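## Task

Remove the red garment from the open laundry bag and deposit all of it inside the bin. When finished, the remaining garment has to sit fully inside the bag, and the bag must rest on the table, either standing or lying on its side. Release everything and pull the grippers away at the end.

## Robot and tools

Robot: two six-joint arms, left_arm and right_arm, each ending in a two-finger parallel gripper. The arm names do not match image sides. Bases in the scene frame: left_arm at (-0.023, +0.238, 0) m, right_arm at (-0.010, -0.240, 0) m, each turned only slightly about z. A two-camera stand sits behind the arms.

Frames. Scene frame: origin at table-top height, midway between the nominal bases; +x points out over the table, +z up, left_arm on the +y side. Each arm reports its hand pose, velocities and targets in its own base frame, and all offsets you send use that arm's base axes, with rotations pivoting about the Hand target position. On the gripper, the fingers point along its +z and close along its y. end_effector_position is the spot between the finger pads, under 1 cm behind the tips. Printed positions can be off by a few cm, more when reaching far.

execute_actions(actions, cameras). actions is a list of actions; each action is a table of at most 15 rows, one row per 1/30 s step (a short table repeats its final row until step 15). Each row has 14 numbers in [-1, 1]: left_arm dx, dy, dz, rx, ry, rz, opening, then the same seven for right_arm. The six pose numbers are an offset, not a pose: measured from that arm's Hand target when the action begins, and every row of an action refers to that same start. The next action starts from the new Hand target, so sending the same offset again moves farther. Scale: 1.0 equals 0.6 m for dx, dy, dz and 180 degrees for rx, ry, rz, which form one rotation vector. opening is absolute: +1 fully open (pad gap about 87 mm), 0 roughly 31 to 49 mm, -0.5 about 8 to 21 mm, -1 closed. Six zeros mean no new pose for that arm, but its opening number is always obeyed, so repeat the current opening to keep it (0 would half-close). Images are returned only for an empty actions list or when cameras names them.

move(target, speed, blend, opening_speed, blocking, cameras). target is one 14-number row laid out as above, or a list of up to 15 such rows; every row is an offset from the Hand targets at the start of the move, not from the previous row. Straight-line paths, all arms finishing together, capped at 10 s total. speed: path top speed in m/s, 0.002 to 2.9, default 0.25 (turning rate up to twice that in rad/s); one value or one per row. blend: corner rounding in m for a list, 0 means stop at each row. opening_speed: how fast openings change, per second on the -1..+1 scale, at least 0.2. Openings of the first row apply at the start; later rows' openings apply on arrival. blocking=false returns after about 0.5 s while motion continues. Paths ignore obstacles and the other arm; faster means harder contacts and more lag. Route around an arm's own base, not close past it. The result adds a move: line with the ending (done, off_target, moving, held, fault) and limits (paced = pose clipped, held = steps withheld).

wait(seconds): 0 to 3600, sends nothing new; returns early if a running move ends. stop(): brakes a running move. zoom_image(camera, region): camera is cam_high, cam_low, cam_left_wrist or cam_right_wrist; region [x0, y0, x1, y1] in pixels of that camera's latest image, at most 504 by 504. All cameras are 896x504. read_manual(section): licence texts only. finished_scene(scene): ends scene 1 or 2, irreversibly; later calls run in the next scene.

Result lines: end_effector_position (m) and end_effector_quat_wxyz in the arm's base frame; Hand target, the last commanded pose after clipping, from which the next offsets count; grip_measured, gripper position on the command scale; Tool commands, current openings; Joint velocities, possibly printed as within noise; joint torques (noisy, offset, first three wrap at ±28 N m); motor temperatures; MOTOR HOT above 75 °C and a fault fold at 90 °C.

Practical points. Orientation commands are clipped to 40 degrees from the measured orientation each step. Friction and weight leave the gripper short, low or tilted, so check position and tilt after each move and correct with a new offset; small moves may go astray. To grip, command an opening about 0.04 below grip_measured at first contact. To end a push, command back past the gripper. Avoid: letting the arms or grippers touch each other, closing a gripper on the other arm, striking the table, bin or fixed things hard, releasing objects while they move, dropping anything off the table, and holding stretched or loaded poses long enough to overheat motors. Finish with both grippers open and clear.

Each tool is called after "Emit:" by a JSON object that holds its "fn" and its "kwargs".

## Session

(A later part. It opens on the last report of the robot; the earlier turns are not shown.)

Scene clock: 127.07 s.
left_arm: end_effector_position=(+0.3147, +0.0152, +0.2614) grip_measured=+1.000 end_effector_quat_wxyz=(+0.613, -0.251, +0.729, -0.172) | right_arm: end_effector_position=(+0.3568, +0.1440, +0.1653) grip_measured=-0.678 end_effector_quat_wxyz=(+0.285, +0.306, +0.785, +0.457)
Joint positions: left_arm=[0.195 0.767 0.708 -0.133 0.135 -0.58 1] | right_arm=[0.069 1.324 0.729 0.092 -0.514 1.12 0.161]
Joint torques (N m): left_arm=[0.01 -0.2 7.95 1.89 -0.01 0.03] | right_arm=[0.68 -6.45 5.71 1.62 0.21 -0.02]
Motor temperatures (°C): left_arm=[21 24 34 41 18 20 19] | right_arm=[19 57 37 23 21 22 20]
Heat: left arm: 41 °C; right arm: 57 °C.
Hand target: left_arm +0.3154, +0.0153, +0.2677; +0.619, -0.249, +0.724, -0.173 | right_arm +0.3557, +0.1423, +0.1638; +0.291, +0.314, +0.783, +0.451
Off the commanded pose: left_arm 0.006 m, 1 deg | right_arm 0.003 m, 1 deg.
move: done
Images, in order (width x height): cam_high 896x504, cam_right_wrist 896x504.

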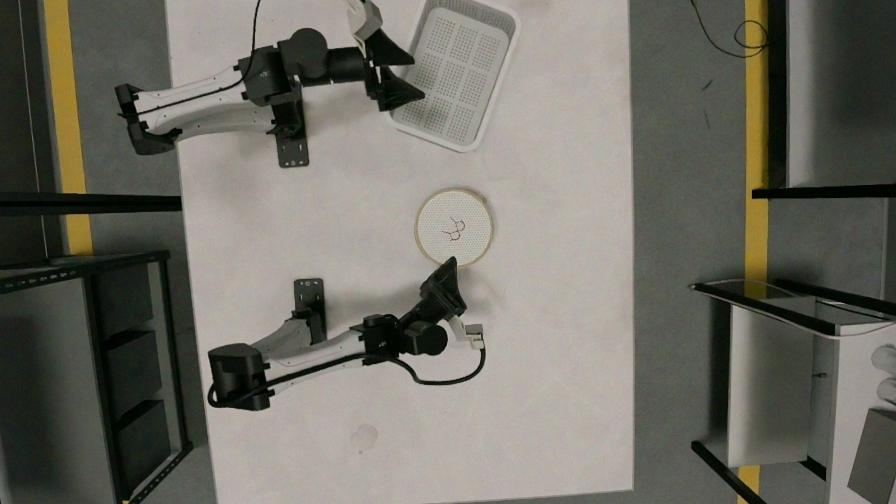

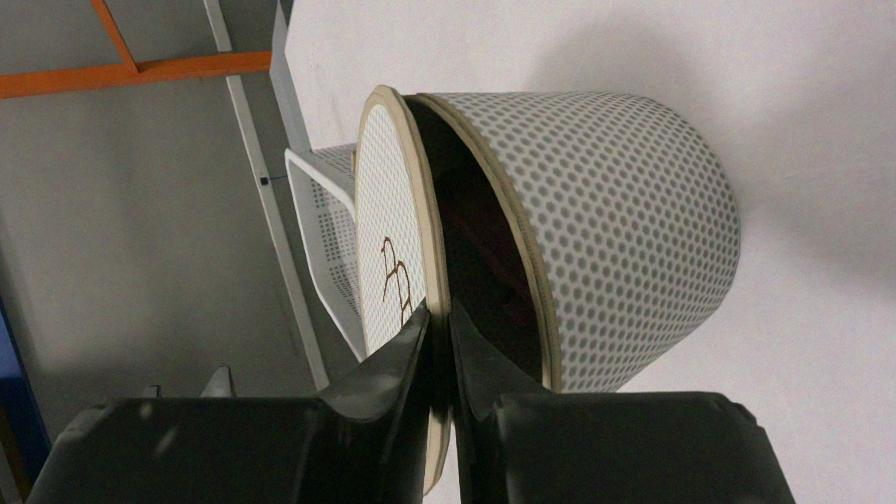

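Emit:
{"fn": "move", "kwargs": {"target": [[-0.15,0.05,0.15,0,0,0,1, 0.012,0.031,0.083,-0.093,0.037,0,-1],[-0.15,0.05,0.15,0,0,0,1, 0.022,0.054,0.15,-0.18,0.072,0,-1],[-0.15,0.05,0.15,0,0,0,1, 0.04,0.1,0.18,-0.26,0.1,0,-1]], "blend": [0.015,0.02,0], "speed": 0.1, "cameras": ["cam_right_wrist","cam_high","cam_left_wrist"]}}

Scene clock: 146.07 s.
left_arm: end_effector_position=(+0.2257, +0.0454, +0.3531) grip_measured=+1.000 end_effector_quat_wxyz=(+0.617, -0.256, +0.723, -0.176) | right_arm: end_effector_position=(+0.3804, +0.2048, +0.2728) grip_measured=-0.678 end_effector_quat_wxyz=(+0.269, +0.235, +0.932, +0.063)
Joint positions: left_arm=[0.796 0.671 1.103 -0.668 0.719 -0.461 1] | right_arm=[0.53 2.024 2.448 -1.504 0.279 0.954 0.161]
Joint torques (N m): left_arm=[0.43 2.5 7.69 1.63 0.17 0.18] | right_arm=[0.59 -8.79 7.43 0.74 0.46 -0.01]
Motor temperatures (°C): left_arm=[21 24 34 40 18 20 19] | right_arm=[19 52 37 25 21 22 21]
Heat: left arm: 40 °C; right arm: 52 °C.
Hand target: left_arm +0.2253, +0.0454, +0.3578; +0.619, -0.249, +0.724, -0.173 | right_arm +0.3797, +0.2022, +0.2718; +0.268, +0.238, +0.932, +0.051
Off the commanded pose: left_arm 0.005 m, 1 deg | right_arm 0.003 m, 1 deg.
move: done
Images, in order (width x height): cam_high 896x504, cam_left_wrist 896x504, cam_right_wrist 896x504.

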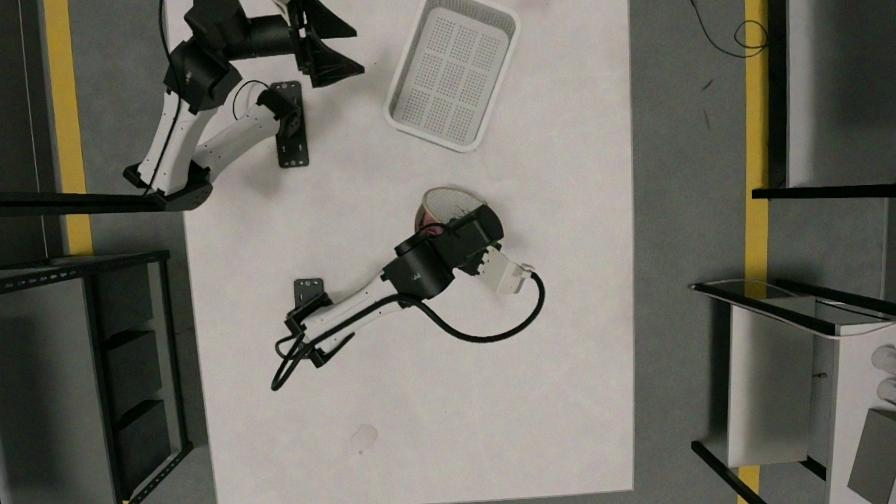

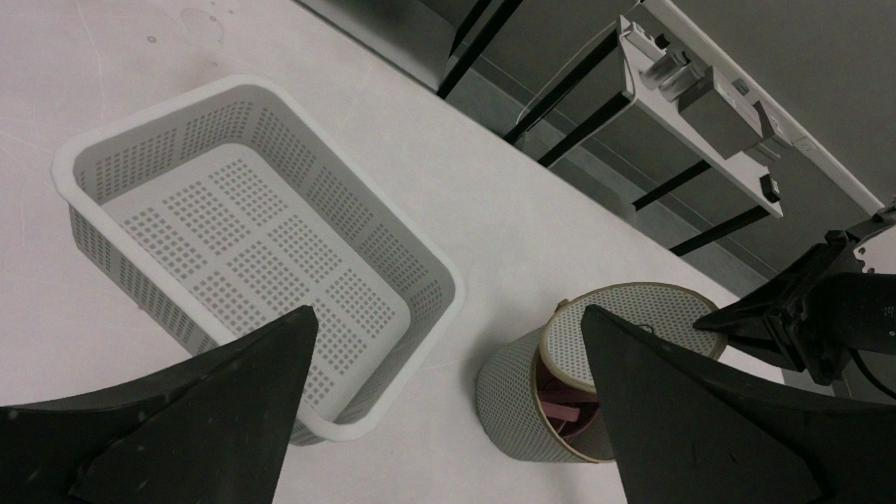

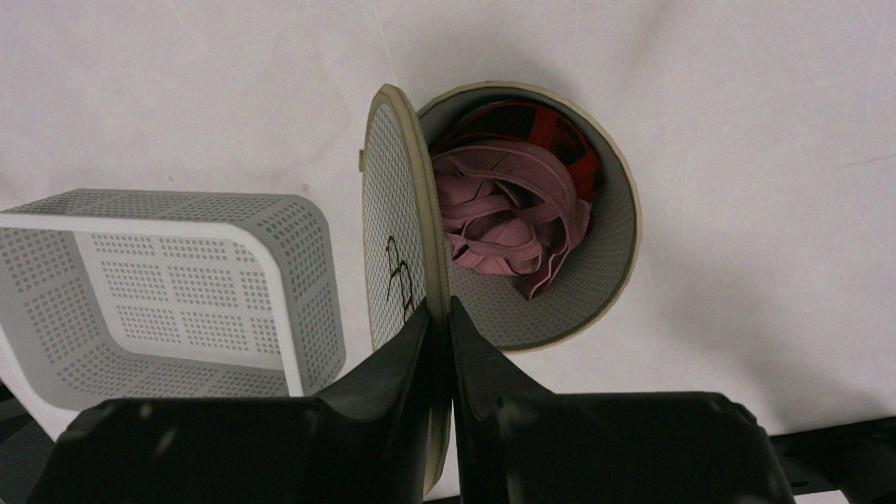

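Emit:
{"fn": "move", "kwargs": {"target": [[0,0,0,0,0,0,1, 0.018,0.047,0.03,-0.09,0.035,0,-1],[0,0,0,0,0,0,1, 0.055,0.14,0.02,-0.14,0.055,0,-1],[0,0,0,0,0,0,1, 0.093,0.235,-0.02,-0.14,0.055,0,-1],[0,0,0,0,0,0,1, 0.1,0.28,-0.07,-0.14,0.055,0,-1]], "blend": [0.015,0.02,0.015,0], "speed": 0.12, "cameras": ["cam_right_wrist","cam_high"]}}

Scene clock: 153.03 s.
left_arm: end_effector_position=(+0.2257, +0.0454, +0.3531) grip_measured=+1.000 end_effector_quat_wxyz=(+0.617, -0.256, +0.723, -0.176) | right_arm: end_effector_position=(+0.4333, +0.3639, +0.2214) grip_measured=-0.683 end_effector_quat_wxyz=(+0.434, +0.108, +0.893, +0.036)
Joint positions: left_arm=[0.796 0.671 1.103 -0.668 0.719 -0.461 1] | right_arm=[0.843 2.479 2.846 -1.259 0.649 0.846 0.159]
Joint torques (N m): left_arm=[0.44 2.5 7.66 1.62 0.17 0.19] | right_arm=[0.64 -13.41 7.54 1.49 0.49 -0.02]
Heat: left arm: 40 °C; right arm: 51 °C.
Hand target: left_arm +0.2253, +0.0454, +0.3578; +0.619, -0.249, +0.724, -0.173 | right_arm +0.4398, +0.3701, +0.2298; +0.233, +0.177, +0.940, -0.174
Off the commanded pose: left_arm 0.005 m, 1 deg | right_arm 0.012 m, 35 deg.
elbow stopped short (right arm): the move would have taken joint 3 (elbow) straighter than the controller allows.
move: off_target (right_arm)
Images, in order (width x height): cam_high 896x504, cam_right_wrist 896x504.

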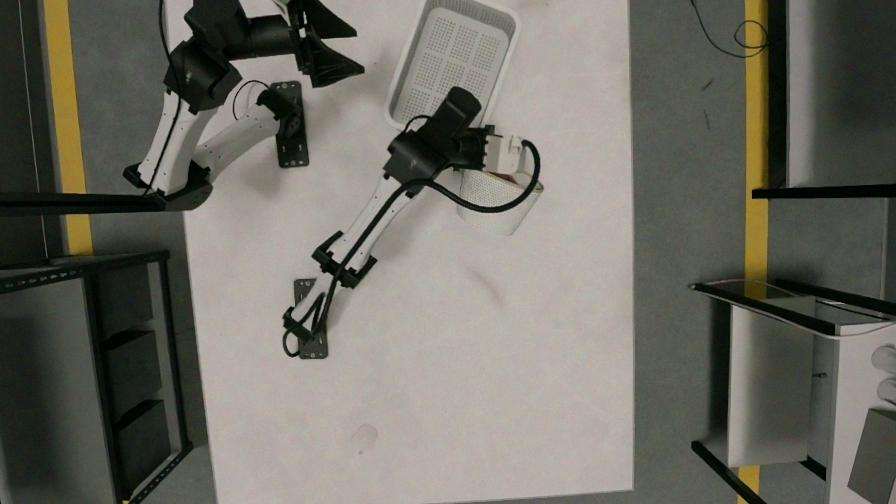

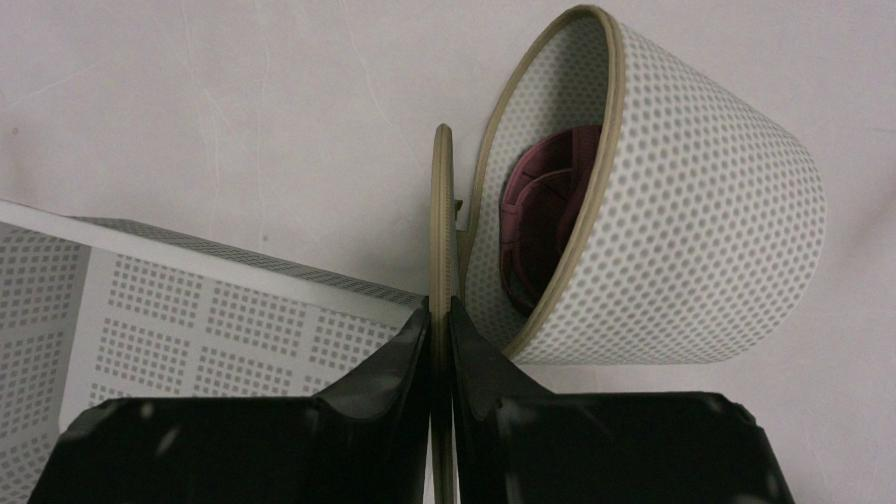

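Emit:
{"fn": "move", "kwargs": {"target": [0,0,0,0,0,0,1, -0.05,-0.12,-0.02,0.05,-0.02,0,-1], "speed": 0.1, "cameras": ["cam_right_wrist","cam_high"]}}

Scene clock: 158.90 s.
left_arm: end_effector_position=(+0.2257, +0.0454, +0.3531) grip_measured=+1.000 end_effector_quat_wxyz=(+0.617, -0.256, +0.723, -0.176) | right_arm: end_effector_position=(+0.4143, +0.3022, +0.1918) grip_measured=-0.683 end_effector_quat_wxyz=(+0.329, +0.167, +0.929, -0.020)
Joint positions: left_arm=[0.796 0.671 1.103 -0.668 0.719 -0.461 1] | right_arm=[0.751 2.472 2.846 -1.533 0.548 0.99 0.159]
Joint torques (N m): left_arm=[0.46 2.5 7.66 1.63 0.18 0.17] | right_arm=[-0.14 -17.42 7.25 0.61 0.25 0.11]
Heat: left arm: 39 °C; right arm: 54 °C.
Hand target: left_arm +0.2253, +0.0454, +0.3578; +0.619, -0.249, +0.724, -0.173 | right_arm +0.4098, +0.2981, +0.2178; +0.247, +0.200, +0.943, -0.094
Off the commanded pose: left_arm 0.005 m, 1 deg | right_arm 0.027 m, 13 deg.
elbow stopped short (right arm): the move would have taken joint 3 (elbow) straighter than the controller allows.
move: off_target (right_arm)
Images, in order (width x height): cam_high 896x504, cam_right_wrist 896x504.

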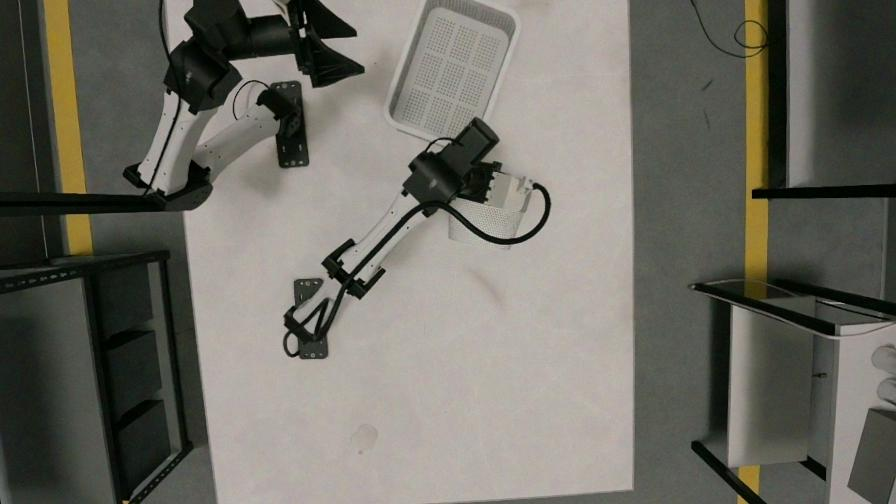

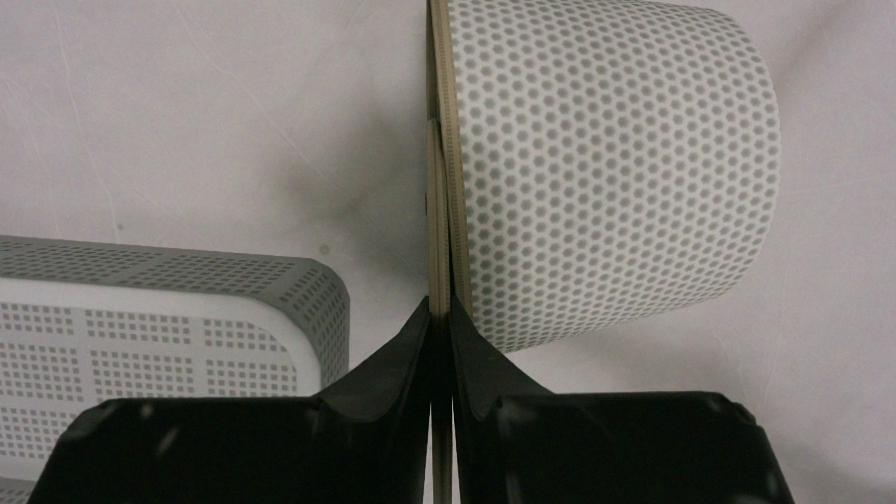

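Emit:
{"fn": "move", "kwargs": {"target": [[0,0,0,0,0,0,1, 0,-0.02,0.1,0,0,0,-1],[0,0,0,0,0,0,1, -0.02,-0.09,0.17,0,0,0,-1],[0,0,0,0,0,0,1, -0.04,-0.2,0.21,0.05,0,0,-1]], "blend": [0.02,0.02,0], "speed": 0.1, "cameras": ["cam_right_wrist","cam_high","cam_low"]}}

Scene clock: 174.53 s.
left_arm: end_effector_position=(+0.2257, +0.0454, +0.3531) grip_measured=+1.000 end_effector_quat_wxyz=(+0.617, -0.256, +0.723, -0.176) | right_arm: end_effector_position=(+0.3932, +0.1815, +0.3324) grip_measured=-0.683 end_effector_quat_wxyz=(+0.359, +0.202, +0.909, +0.065)
Joint positions: left_arm=[0.796 0.671 1.103 -0.668 0.719 -0.461 1] | right_arm=[0.511 2.061 2.728 -1.569 0.363 0.822 0.159]
Joint torques (N m): left_arm=[0.47 2.5 7.68 1.63 0.16 0.18] | right_arm=[-0.02 -12.66 4.07 1.19 0.15 -0.11]
Motor temperatures (°C): left_arm=[21 24 34 38 18 20 19] | right_arm=[19 59 37 24 21 22 21]
Heat: left arm: 38 °C; right arm: 59 °C.
Hand target: left_arm +0.2253, +0.0454, +0.3578; +0.619, -0.249, +0.724, -0.173 | right_arm +0.3857, +0.1782, +0.3438; +0.231, +0.219, +0.948, -0.020
Off the commanded pose: left_arm 0.005 m, 1 deg | right_arm 0.014 m, 18 deg.
elbow stopped short (right arm): the move would have taken joint 3 (elbow) straighter than the controller allows.
joint sent to its limit (right arm) — joint 4 (wrist pitch), lower limit. The joint targets are off in orientation, not in position.
move: off_target (right_arm)
Images, in order (width x height): cam_high 896x504, cam_low 896x504, cam_right_wrist 896x504.

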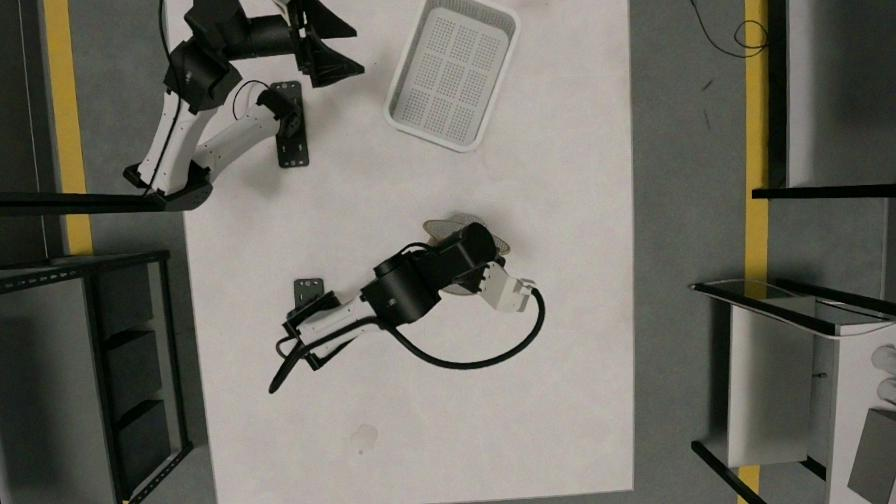

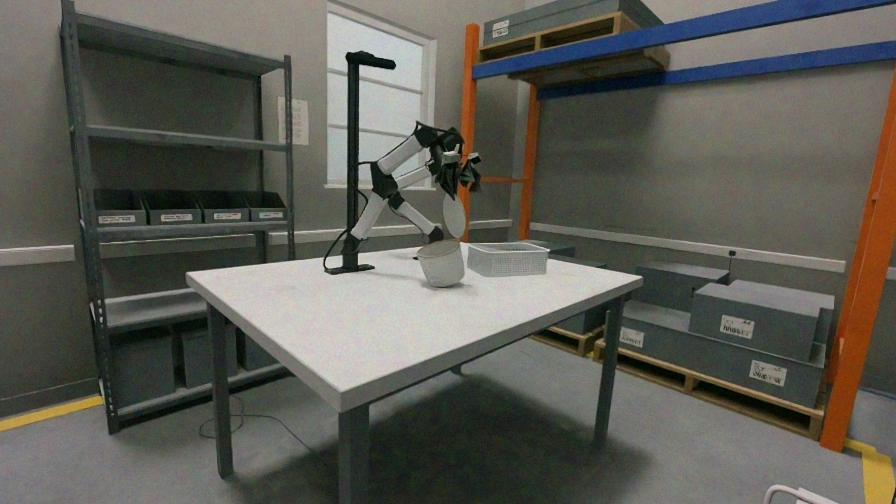

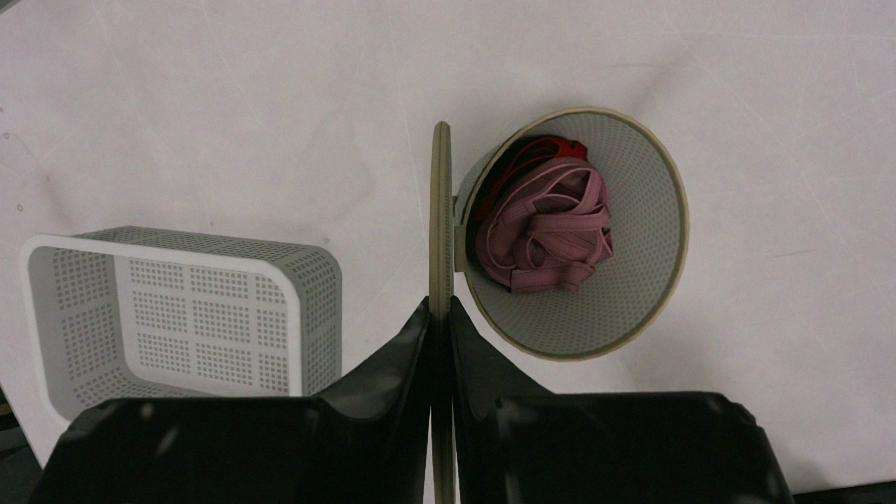

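Emit:
{"fn": "move", "kwargs": {"target": [[0,0,0,0,0,0,1, 0,0,-0.06,0,0,0,-1],[0,0,0,0,0,0,1, 0.025,0.08,-0.085,-0.05,0.02,0,-1],[0,0,0,0,0,0,1, 0.05,0.17,-0.16,-0.1,0.04,0,-1]], "blend": [0.01,0.02,0], "speed": 0.1, "cameras": ["cam_right_wrist","cam_high"]}}

Scene clock: 182.70 s.
left_arm: end_effector_position=(+0.2257, +0.0454, +0.3531) grip_measured=+1.000 end_effector_quat_wxyz=(+0.617, -0.256, +0.723, -0.176) | right_arm: end_effector_position=(+0.4118, +0.2805, +0.2465) grip_measured=-0.683 end_effector_quat_wxyz=(+0.373, +0.135, +0.918, -0.014)
Joint positions: left_arm=[0.796 0.671 1.103 -0.668 0.719 -0.461 1] | right_arm=[0.74 2.364 2.847 -1.529 0.586 0.871 0.159]
Joint torques (N m): left_arm=[0.47 2.5 7.68 1.63 0.16 0.18] | right_arm=[0.39 -11.1 6.79 1.01 0.56 -0.03]
Motor temperatures (°C): left_arm=[21 24 34 38 18 20 19] | right_arm=[19 60 36 24 21 22 21]
Heat: left arm: 38 °C; right arm: 60 °C.
Hand target: left_arm +0.2253, +0.0454, +0.3578; +0.619, -0.249, +0.724, -0.173 | right_arm +0.4158, +0.2802, +0.2477; +0.203, +0.179, +0.946, -0.181
Off the commanded pose: left_arm 0.005 m, 1 deg | right_arm 0.004 m, 28 deg.
elbow stopped short (right arm): the move would have taken joint 3 (elbow) straighter than the controller allows.
move: off_target (right_arm)
Images, in order (width x height): cam_high 896x504, cam_right_wrist 896x504.

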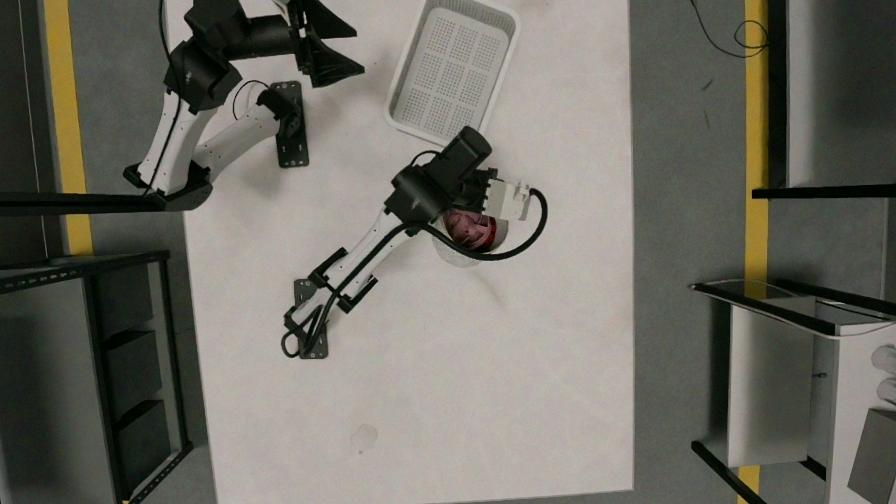

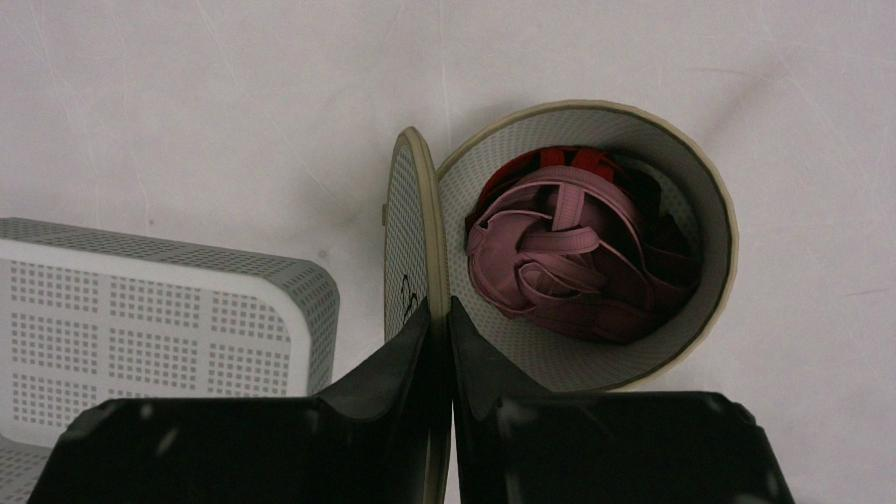

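Emit:
{"fn": "move", "kwargs": {"target": [0,0,0,0,0,0,1, 0.03,0.1,-0.06,0,0,0,-1], "speed": 0.1, "cameras": ["cam_right_wrist","cam_low"]}}

Emit:
{"fn": "zoom_image", "kwargs": {"camera": "cam_low", "region": [370, 130, 580, 310]}}

Scene clock: 191.10 s.
left_arm: end_effector_position=(+0.2257, +0.0454, +0.3531) grip_measured=+1.000 end_effector_quat_wxyz=(+0.617, -0.256, +0.723, -0.176) | right_arm: end_effector_position=(+0.4282, +0.3330, +0.2082) grip_measured=-0.683 end_effector_quat_wxyz=(+0.388, +0.121, +0.913, +0.008)
Joint positions: left_arm=[0.796 0.671 1.103 -0.668 0.719 -0.461 1] | right_arm=[0.795 2.473 2.847 -1.381 0.598 0.88 0.158]
Joint torques (N m): left_arm=[0.49 2.48 7.69 1.63 0.16 0.18] | right_arm=[0.8 -12.36 7.27 1.28 0.49 0.07]
Motor temperatures (°C): left_arm=[21 24 34 38 18 20 19] | right_arm=[19 60 36 24 21 22 21]
Heat: left arm: 38 °C; right arm: 60 °C.
Hand target: left_arm +0.2253, +0.0454, +0.3578; +0.619, -0.249, +0.724, -0.173 | right_arm +0.4338, +0.3402, +0.2118; +0.203, +0.179, +0.946, -0.181
Off the commanded pose: left_arm 0.005 m, 1 deg | right_arm 0.010 m, 31 deg.
elbow stopped short (right arm): the move would have taken joint 3 (elbow) straighter than the controller allows.
move: off_target (right_arm)
Images, in order (width x height): cam_low 896x504, cam_right_wrist 896x504.

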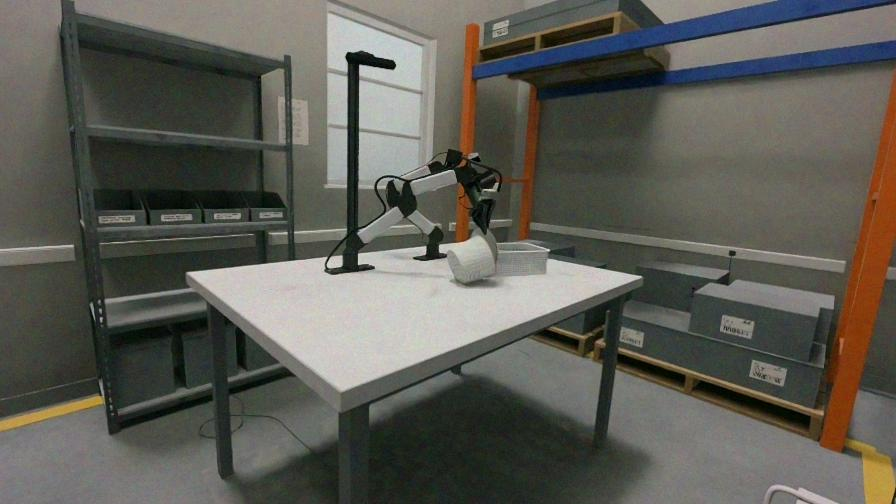

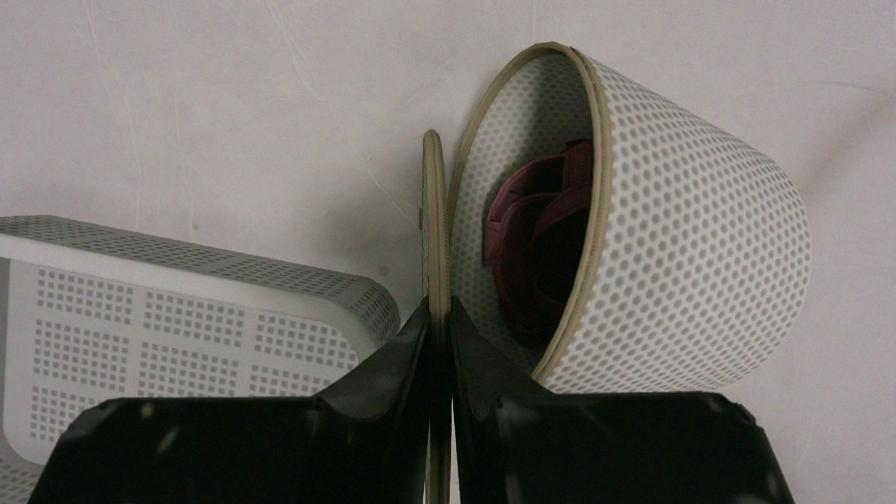

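Scaled by 2.400 from the camera's image (finer frame: 1280x720).

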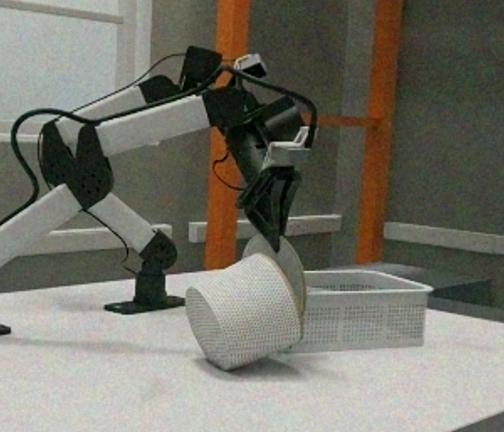

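Emit:
{"fn": "move", "kwargs": {"target": [0,0,0,0,0,0,1, -0.025,-0.085,0.065,0,0,0,-1], "speed": 0.1, "cameras": ["cam_right_wrist","cam_low"]}}

Emit:
{"fn": "zoom_image", "kwargs": {"camera": "cam_low", "region": [370, 130, 580, 310]}}

Scene clock: 200.07 s.
left_arm: end_effector_position=(+0.2257, +0.0454, +0.3531) grip_measured=+1.000 end_effector_quat_wxyz=(+0.617, -0.256, +0.723, -0.176) | right_arm: end_effector_position=(+0.4223, +0.2993, +0.2258) grip_measured=-0.683 end_effector_quat_wxyz=(+0.378, +0.132, +0.916, -0.013)
Joint positions: left_arm=[0.796 0.671 1.103 -0.668 0.719 -0.461 1] | right_arm=[0.757 2.42 2.847 -1.471 0.598 0.877 0.158]
Joint torques (N m): left_arm=[0.46 2.5 7.69 1.63 0.16 0.18] | right_arm=[-0.18 -16.85 7.13 0.86 0.45 -0.16]
Motor temperatures (°C): left_arm=[21 24 34 38 18 20 19] | right_arm=[19 60 36 25 21 22 21]
Heat: left arm: 38 °C; right arm: 60 °C.
Hand target: left_arm +0.2253, +0.0454, +0.3578; +0.619, -0.249, +0.724, -0.173 | right_arm +0.4187, +0.2892, +0.2509; +0.203, +0.179, +0.946, -0.181
Off the commanded pose: left_arm 0.005 m, 1 deg | right_arm 0.027 m, 29 deg.
elbow stopped short (right arm): the move would have taken joint 3 (elbow) straighter than the controller allows.
move: off_target (right_arm)
Images, in order (width x height): cam_low 896x504, cam_right_wrist 896x504.

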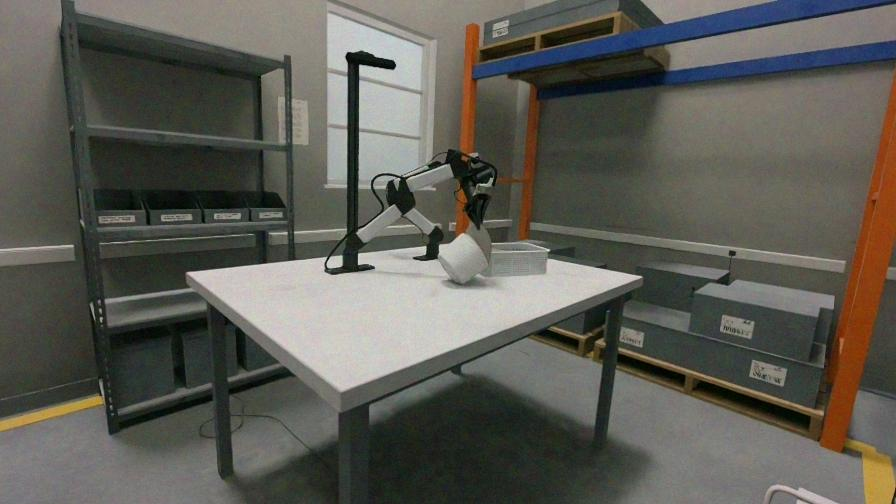

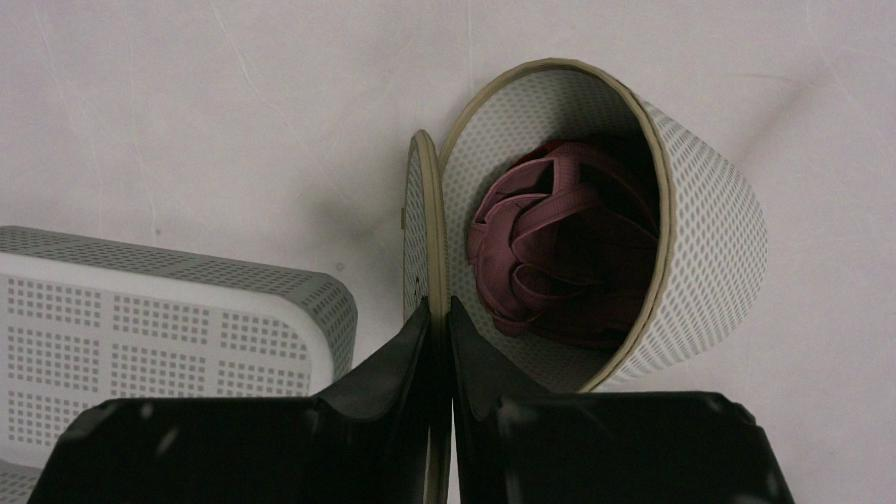

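Scaled by 2.400 from the camera's image (finer frame: 1280x720).

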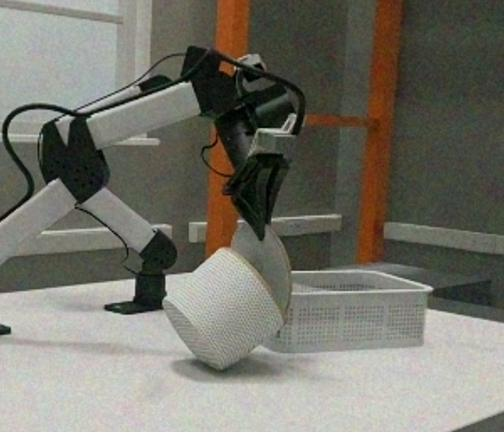

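Emit:
{"fn": "move", "kwargs": {"target": [[0,0,0,0,0,0,1, -0.02,-0.05,0.04,0,0,0,-1],[0,0,0,0,0,0,1, -0.02,-0.13,0.06,0,0,0,-1]], "speed": 0.1, "blend": [0.01,0], "cameras": ["cam_right_wrist","cam_low"]}}

Emit:
{"fn": "zoom_image", "kwargs": {"camera": "cam_low", "region": [370, 130, 580, 310]}}

Scene clock: 206.67 s.
left_arm: end_effector_position=(+0.2257, +0.0454, +0.3531) grip_measured=+1.000 end_effector_quat_wxyz=(+0.617, -0.256, +0.723, -0.176) | right_arm: end_effector_position=(+0.4142, +0.2199, +0.2782) grip_measured=-0.683 end_effector_quat_wxyz=(+0.380, +0.141, +0.913, -0.046)
Joint positions: left_arm=[0.796 0.671 1.103 -0.668 0.719 -0.461 1] | right_arm=[0.648 2.242 2.767 -1.551 0.598 0.782 0.158]
Joint torques (N m): left_arm=[0.44 2.5 7.69 1.63 0.16 0.18] | right_arm=[0.02 -14.23 3.97 0.83 0.45 -0.15]
Motor temperatures (°C): left_arm=[21 24 34 38 18 20 19] | right_arm=[19 63 36 24 21 22 21]
Heat: left arm: 38 °C; right arm: 63 °C.
Hand target: left_arm +0.2253, +0.0454, +0.3578; +0.619, -0.249, +0.724, -0.173 | right_arm +0.4068, +0.2112, +0.2869; +0.203, +0.179, +0.946, -0.181
Off the commanded pose: left_arm 0.005 m, 1 deg | right_arm 0.014 m, 26 deg.
elbow stopped short (right arm): the move would have taken joint 3 (elbow) straighter than the controller allows.
joint sent to its limit (right arm) — joint 4 (wrist pitch), lower limit. The joint targets are off in orientation, not in position.
move: off_target (right_arm)
Images, in order (width x height): cam_low 896x504, cam_right_wrist 896x504.

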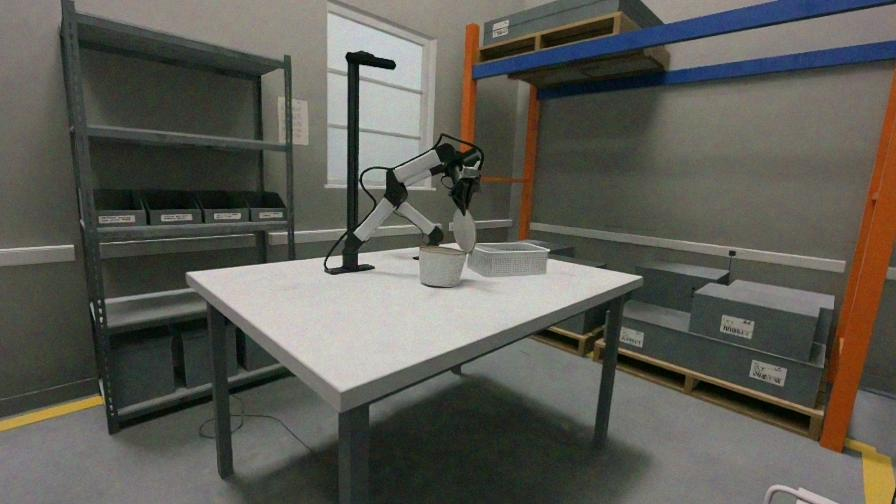

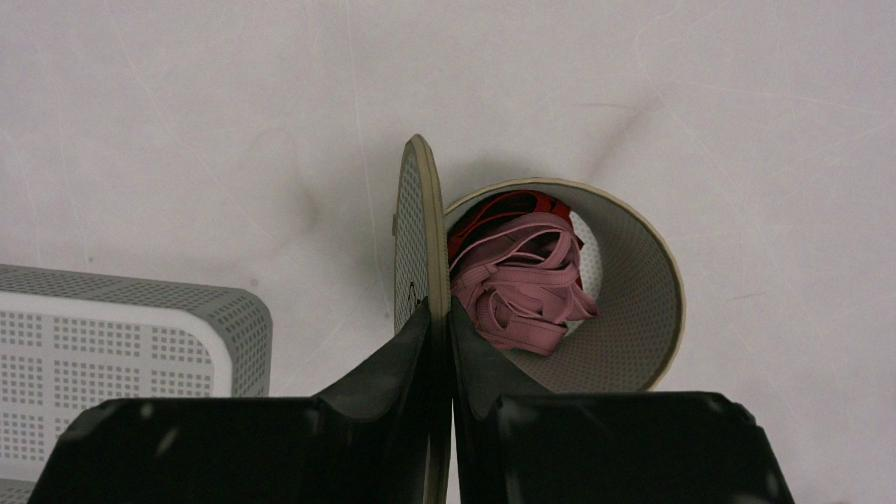

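Scaled by 2.400 from the camera's image (finer frame: 1280x720).

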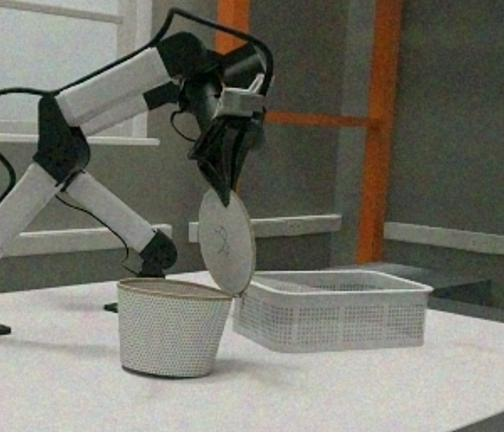

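Emit:
{"fn": "move", "kwargs": {"target": [0,0,0,0,0,0,1, 0.01,0.085,-0.03,0,0,0,-1], "speed": 0.1}}

Emit:
{"fn": "move", "kwargs": {"target": [0,0,0,0,0,0,1, 0,0,0,0,0,0,0.1], "opening_speed": 2, "cameras": ["cam_right_wrist","cam_low"]}}

Emit:
{"fn": "zoom_image", "kwargs": {"camera": "cam_low", "region": [370, 130, 580, 310]}}

Scene clock: 212.73 s.
left_arm: end_effector_position=(+0.2257, +0.0454, +0.3531) grip_measured=+1.000 end_effector_quat_wxyz=(+0.617, -0.256, +0.723, -0.176) | right_arm: end_effector_position=(+0.4096, +0.2576, +0.2692) grip_measured=-0.683 end_effector_quat_wxyz=(+0.390, +0.127, +0.912, -0.030)
Joint positions: left_arm=[0.796 0.671 1.103 -0.668 0.719 -0.461 1] | right_arm=[0.721 2.314 2.846 -1.552 0.618 0.818 0.158]
Joint torques (N m): left_arm=[0.46 2.48 7.68 1.61 0.16 0.18] | right_arm=[0.85 -10.4 6.74 1.08 0.46 0.11]
Motor temperatures (°C): left_arm=[21 24 34 38 18 20 19] | right_arm=[19 62 36 24 21 22 21]
Heat: left arm: 38 °C; right arm: 62 °C.
Hand target: left_arm +0.2253, +0.0454, +0.3578; +0.619, -0.249, +0.724, -0.173 | right_arm +0.4128, +0.2622, +0.2690; +0.203, +0.179, +0.946, -0.181
Off the commanded pose: left_arm 0.005 m, 1 deg | right_arm 0.006 m, 29 deg.
elbow stopped short (right arm): the move would have taken joint 3 (elbow) straighter than the controller allows.
move: off_target (right_arm)

Scene clock: 213.63 s.
left_arm: end_effector_position=(+0.2257, +0.0454, +0.3531) grip_measured=+1.000 end_effector_quat_wxyz=(+0.617, -0.256, +0.723, -0.176) | right_arm: end_effector_position=(+0.4098, +0.2580, +0.2680) grip_measured=+0.100 end_effector_quat_wxyz=(+0.389, +0.127, +0.912, -0.031)
Joint positions: left_arm=[0.796 0.671 1.103 -0.668 0.719 -0.461 1] | right_arm=[0.721 2.316 2.846 -1.552 0.618 0.818 0.55]
Joint torques (N m): left_arm=[0.47 2.5 7.66 1.63 0.17 0.18] | right_arm=[0.69 -10.61 6.75 1.08 0.45 0.07]
Motor temperatures (°C): left_arm=[21 24 34 38 18 20 19] | right_arm=[19 62 36 24 21 22 21]
Heat: left arm: 38 °C; right arm: 62 °C.
Hand target: left_arm +0.2253, +0.0454, +0.3578; +0.619, -0.249, +0.724, -0.173 | right_arm +0.4128, +0.2622, +0.2688; +0.203, +0.179, +0.946, -0.181
Off the commanded pose: left_arm 0.005 m, 1 deg | right_arm 0.005 m, 28 deg.
elbow stopped short (right arm): the move would have taken joint 3 (elbow) straighter than the controller allows.
move: done
Images, in order (width x height): cam_low 896x504, cam_right_wrist 896x504.

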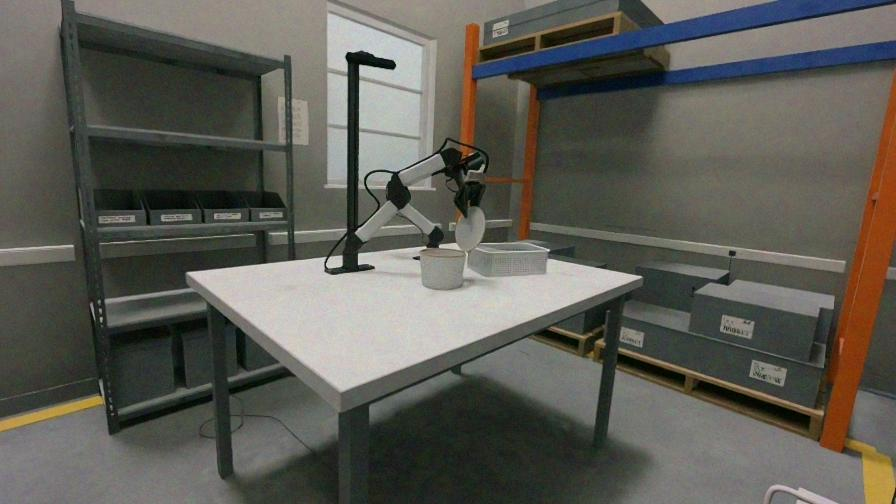

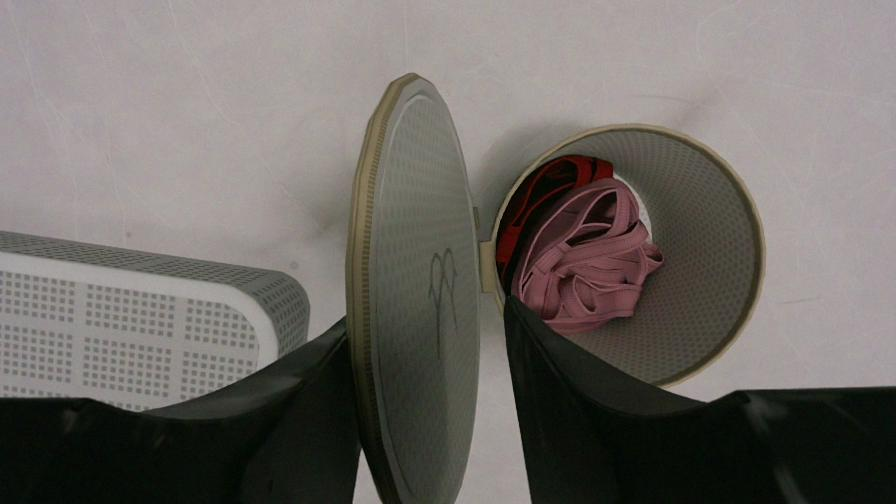

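Scaled by 2.400 from the camera's image (finer frame: 1280x720).

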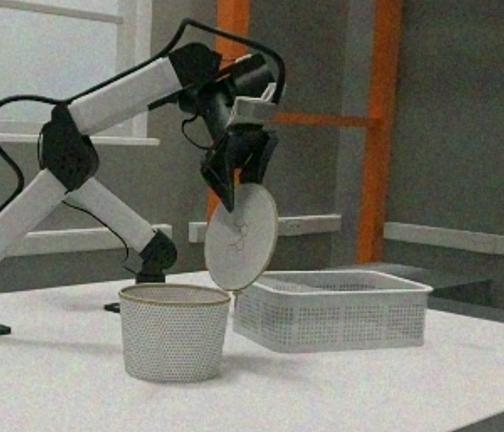

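Emit:
{"fn": "move", "kwargs": {"target": [[0,0,0,0,0,0,0.3, -0.01,-0.02,0.16,0,0,0,0.3],[0,0,0,0,0,0,0.3, -0.28,-0.45,0.1,0,0,-0.1,0.3]], "blend": [0.03,0], "speed": 0.2}}

Emit:
{"fn": "move", "kwargs": {"target": [0.225,-0.49,-0.08,0.227,0.231,-0.283,0.0, 0,0,0,0,0,0,0.3], "speed": 0.25, "cameras": ["cam_left_wrist","cam_high","cam_low","cam_right_wrist"]}}

Scene clock: 230.67 s.
left_arm: end_effector_position=(+0.2257, +0.0454, +0.3531) grip_measured=+0.300 end_effector_quat_wxyz=(+0.617, -0.256, +0.723, -0.176) | right_arm: end_effector_position=(+0.2506, -0.0081, +0.3309) grip_measured=+0.300 end_effector_quat_wxyz=(+0.354, +0.274, +0.887, -0.116)
Joint positions: left_arm=[0.796 0.671 1.103 -0.668 0.719 -0.461 0.65] | right_arm=[0.251 1.359 1.902 -1.559 0.555 0.688 0.65]
Joint torques (N m): left_arm=[0.44 2.5 7.69 1.63 0.16 0.18] | right_arm=[-0.13 -4.34 4.21 0.94 0.21 -0.13]
Motor temperatures (°C): left_arm=[21 24 34 38 18 20 19] | right_arm=[19 60 36 24 21 22 21]
Heat: left arm: 38 °C; right arm: 60 °C.
Hand target: left_arm +0.2253, +0.0454, +0.3578; +0.619, -0.249, +0.724, -0.173 | right_arm +0.2448, -0.0079, +0.3288; +0.172, +0.324, +0.906, -0.211
Off the commanded pose: left_arm 0.005 m, 1 deg | right_arm 0.006 m, 24 deg.
elbow stopped short (right arm): the move would have taken joint 3 (elbow) straighter than the controller allows.
joint sent to its limit (right arm) — joint 4 (wrist pitch), lower limit. The joint targets are off in orientation, not in position.
move: off_target (right_arm); blend cut to 0 m at target 1; limits=paced

Scene clock: 234.27 s.
left_arm: end_effector_position=(+0.3623, -0.2473, +0.3073) grip_measured=+0.000 end_effector_quat_wxyz=(+0.307, +0.236, +0.918, -0.086) | right_arm: end_effector_position=(+0.2506, -0.0080, +0.3309) grip_measured=+0.300 end_effector_quat_wxyz=(+0.354, +0.273, +0.887, -0.116)
Joint positions: left_arm=[-0.611 2.135 2.778 -1.567 -0.052 -0.09 0.5] | right_arm=[0.251 1.359 1.902 -1.559 0.555 0.687 0.65]
Joint torques (N m): left_arm=[-0.32 -7.99 6.11 1.34 0.02 0.15] | right_arm=[-0.12 -4.36 4.21 0.94 0.19 -0.12]
Motor temperatures (°C): left_arm=[21 24 34 38 18 20 19] | right_arm=[19 58 36 24 21 22 21]
Heat: left arm: 38 °C; right arm: 58 °C.
Hand target: left_arm +0.3602, -0.2486, +0.3099; +0.251, +0.250, +0.933, -0.067 | right_arm +0.2448, -0.0078, +0.3288; +0.172, +0.324, +0.906, -0.211
Off the commanded pose: left_arm 0.003 m, 7 deg | right_arm 0.006 m, 24 deg.
joint sent to its limit (left arm) — joint 4 (wrist pitch), lower limit. The joint targets are off in orientation, not in position.
joint sent to its limit (right arm) — joint 4 (wrist pitch), lower limit. The joint targets are off in orientation, not in position.
move: off_target (left_arm)

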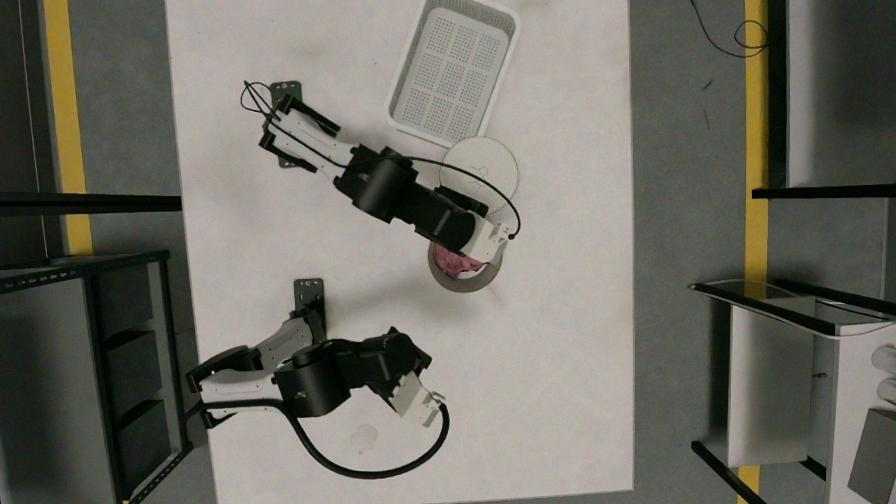

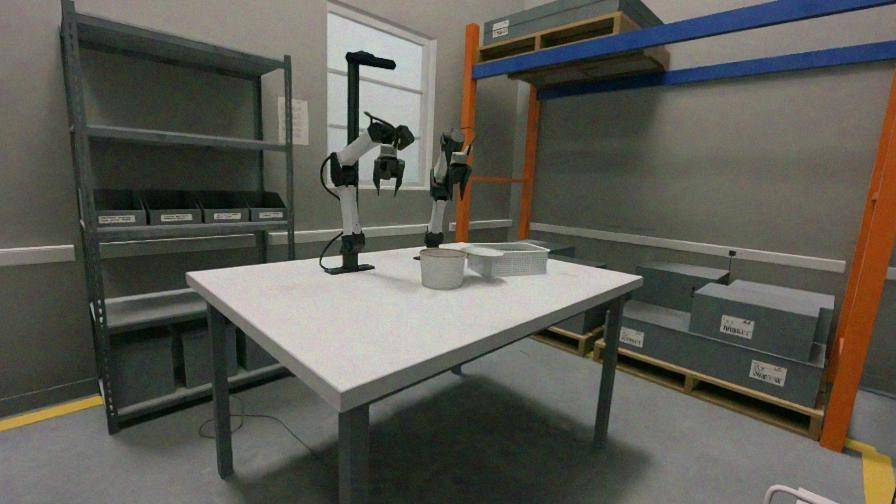

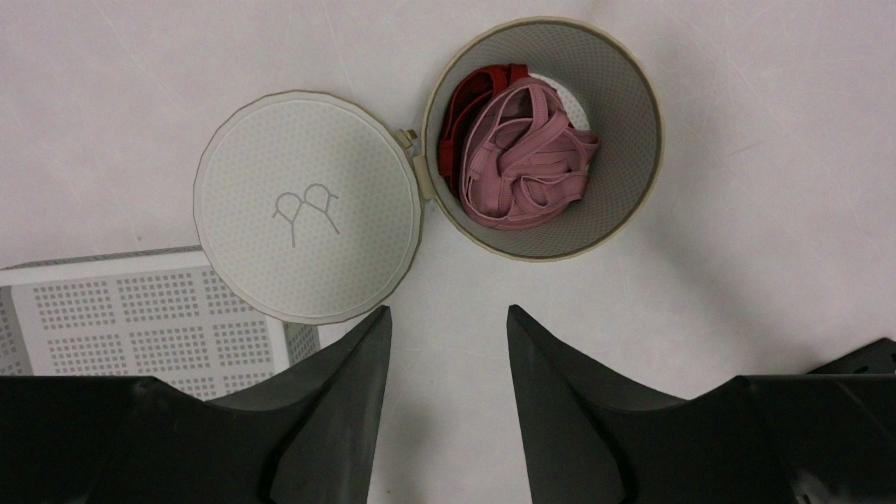

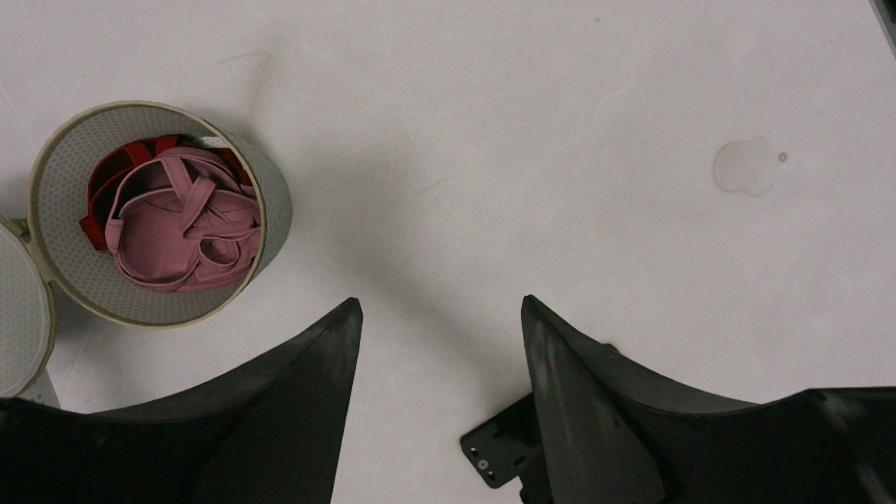

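Emit:
{"fn": "zoom_image", "kwargs": {"camera": "cam_left_wrist", "region": [410, 10, 670, 270]}}

Scaled by 1.938 from the camera's image (finer frame: 1280x720).

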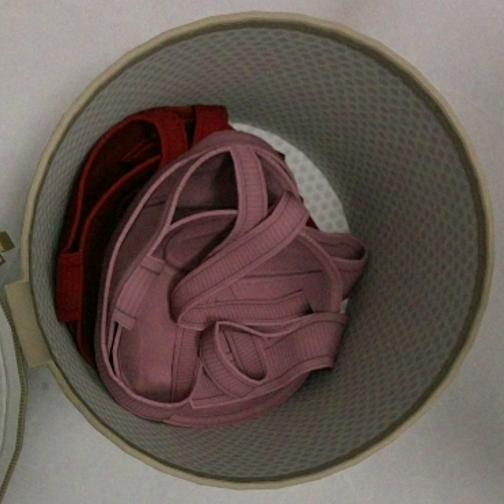

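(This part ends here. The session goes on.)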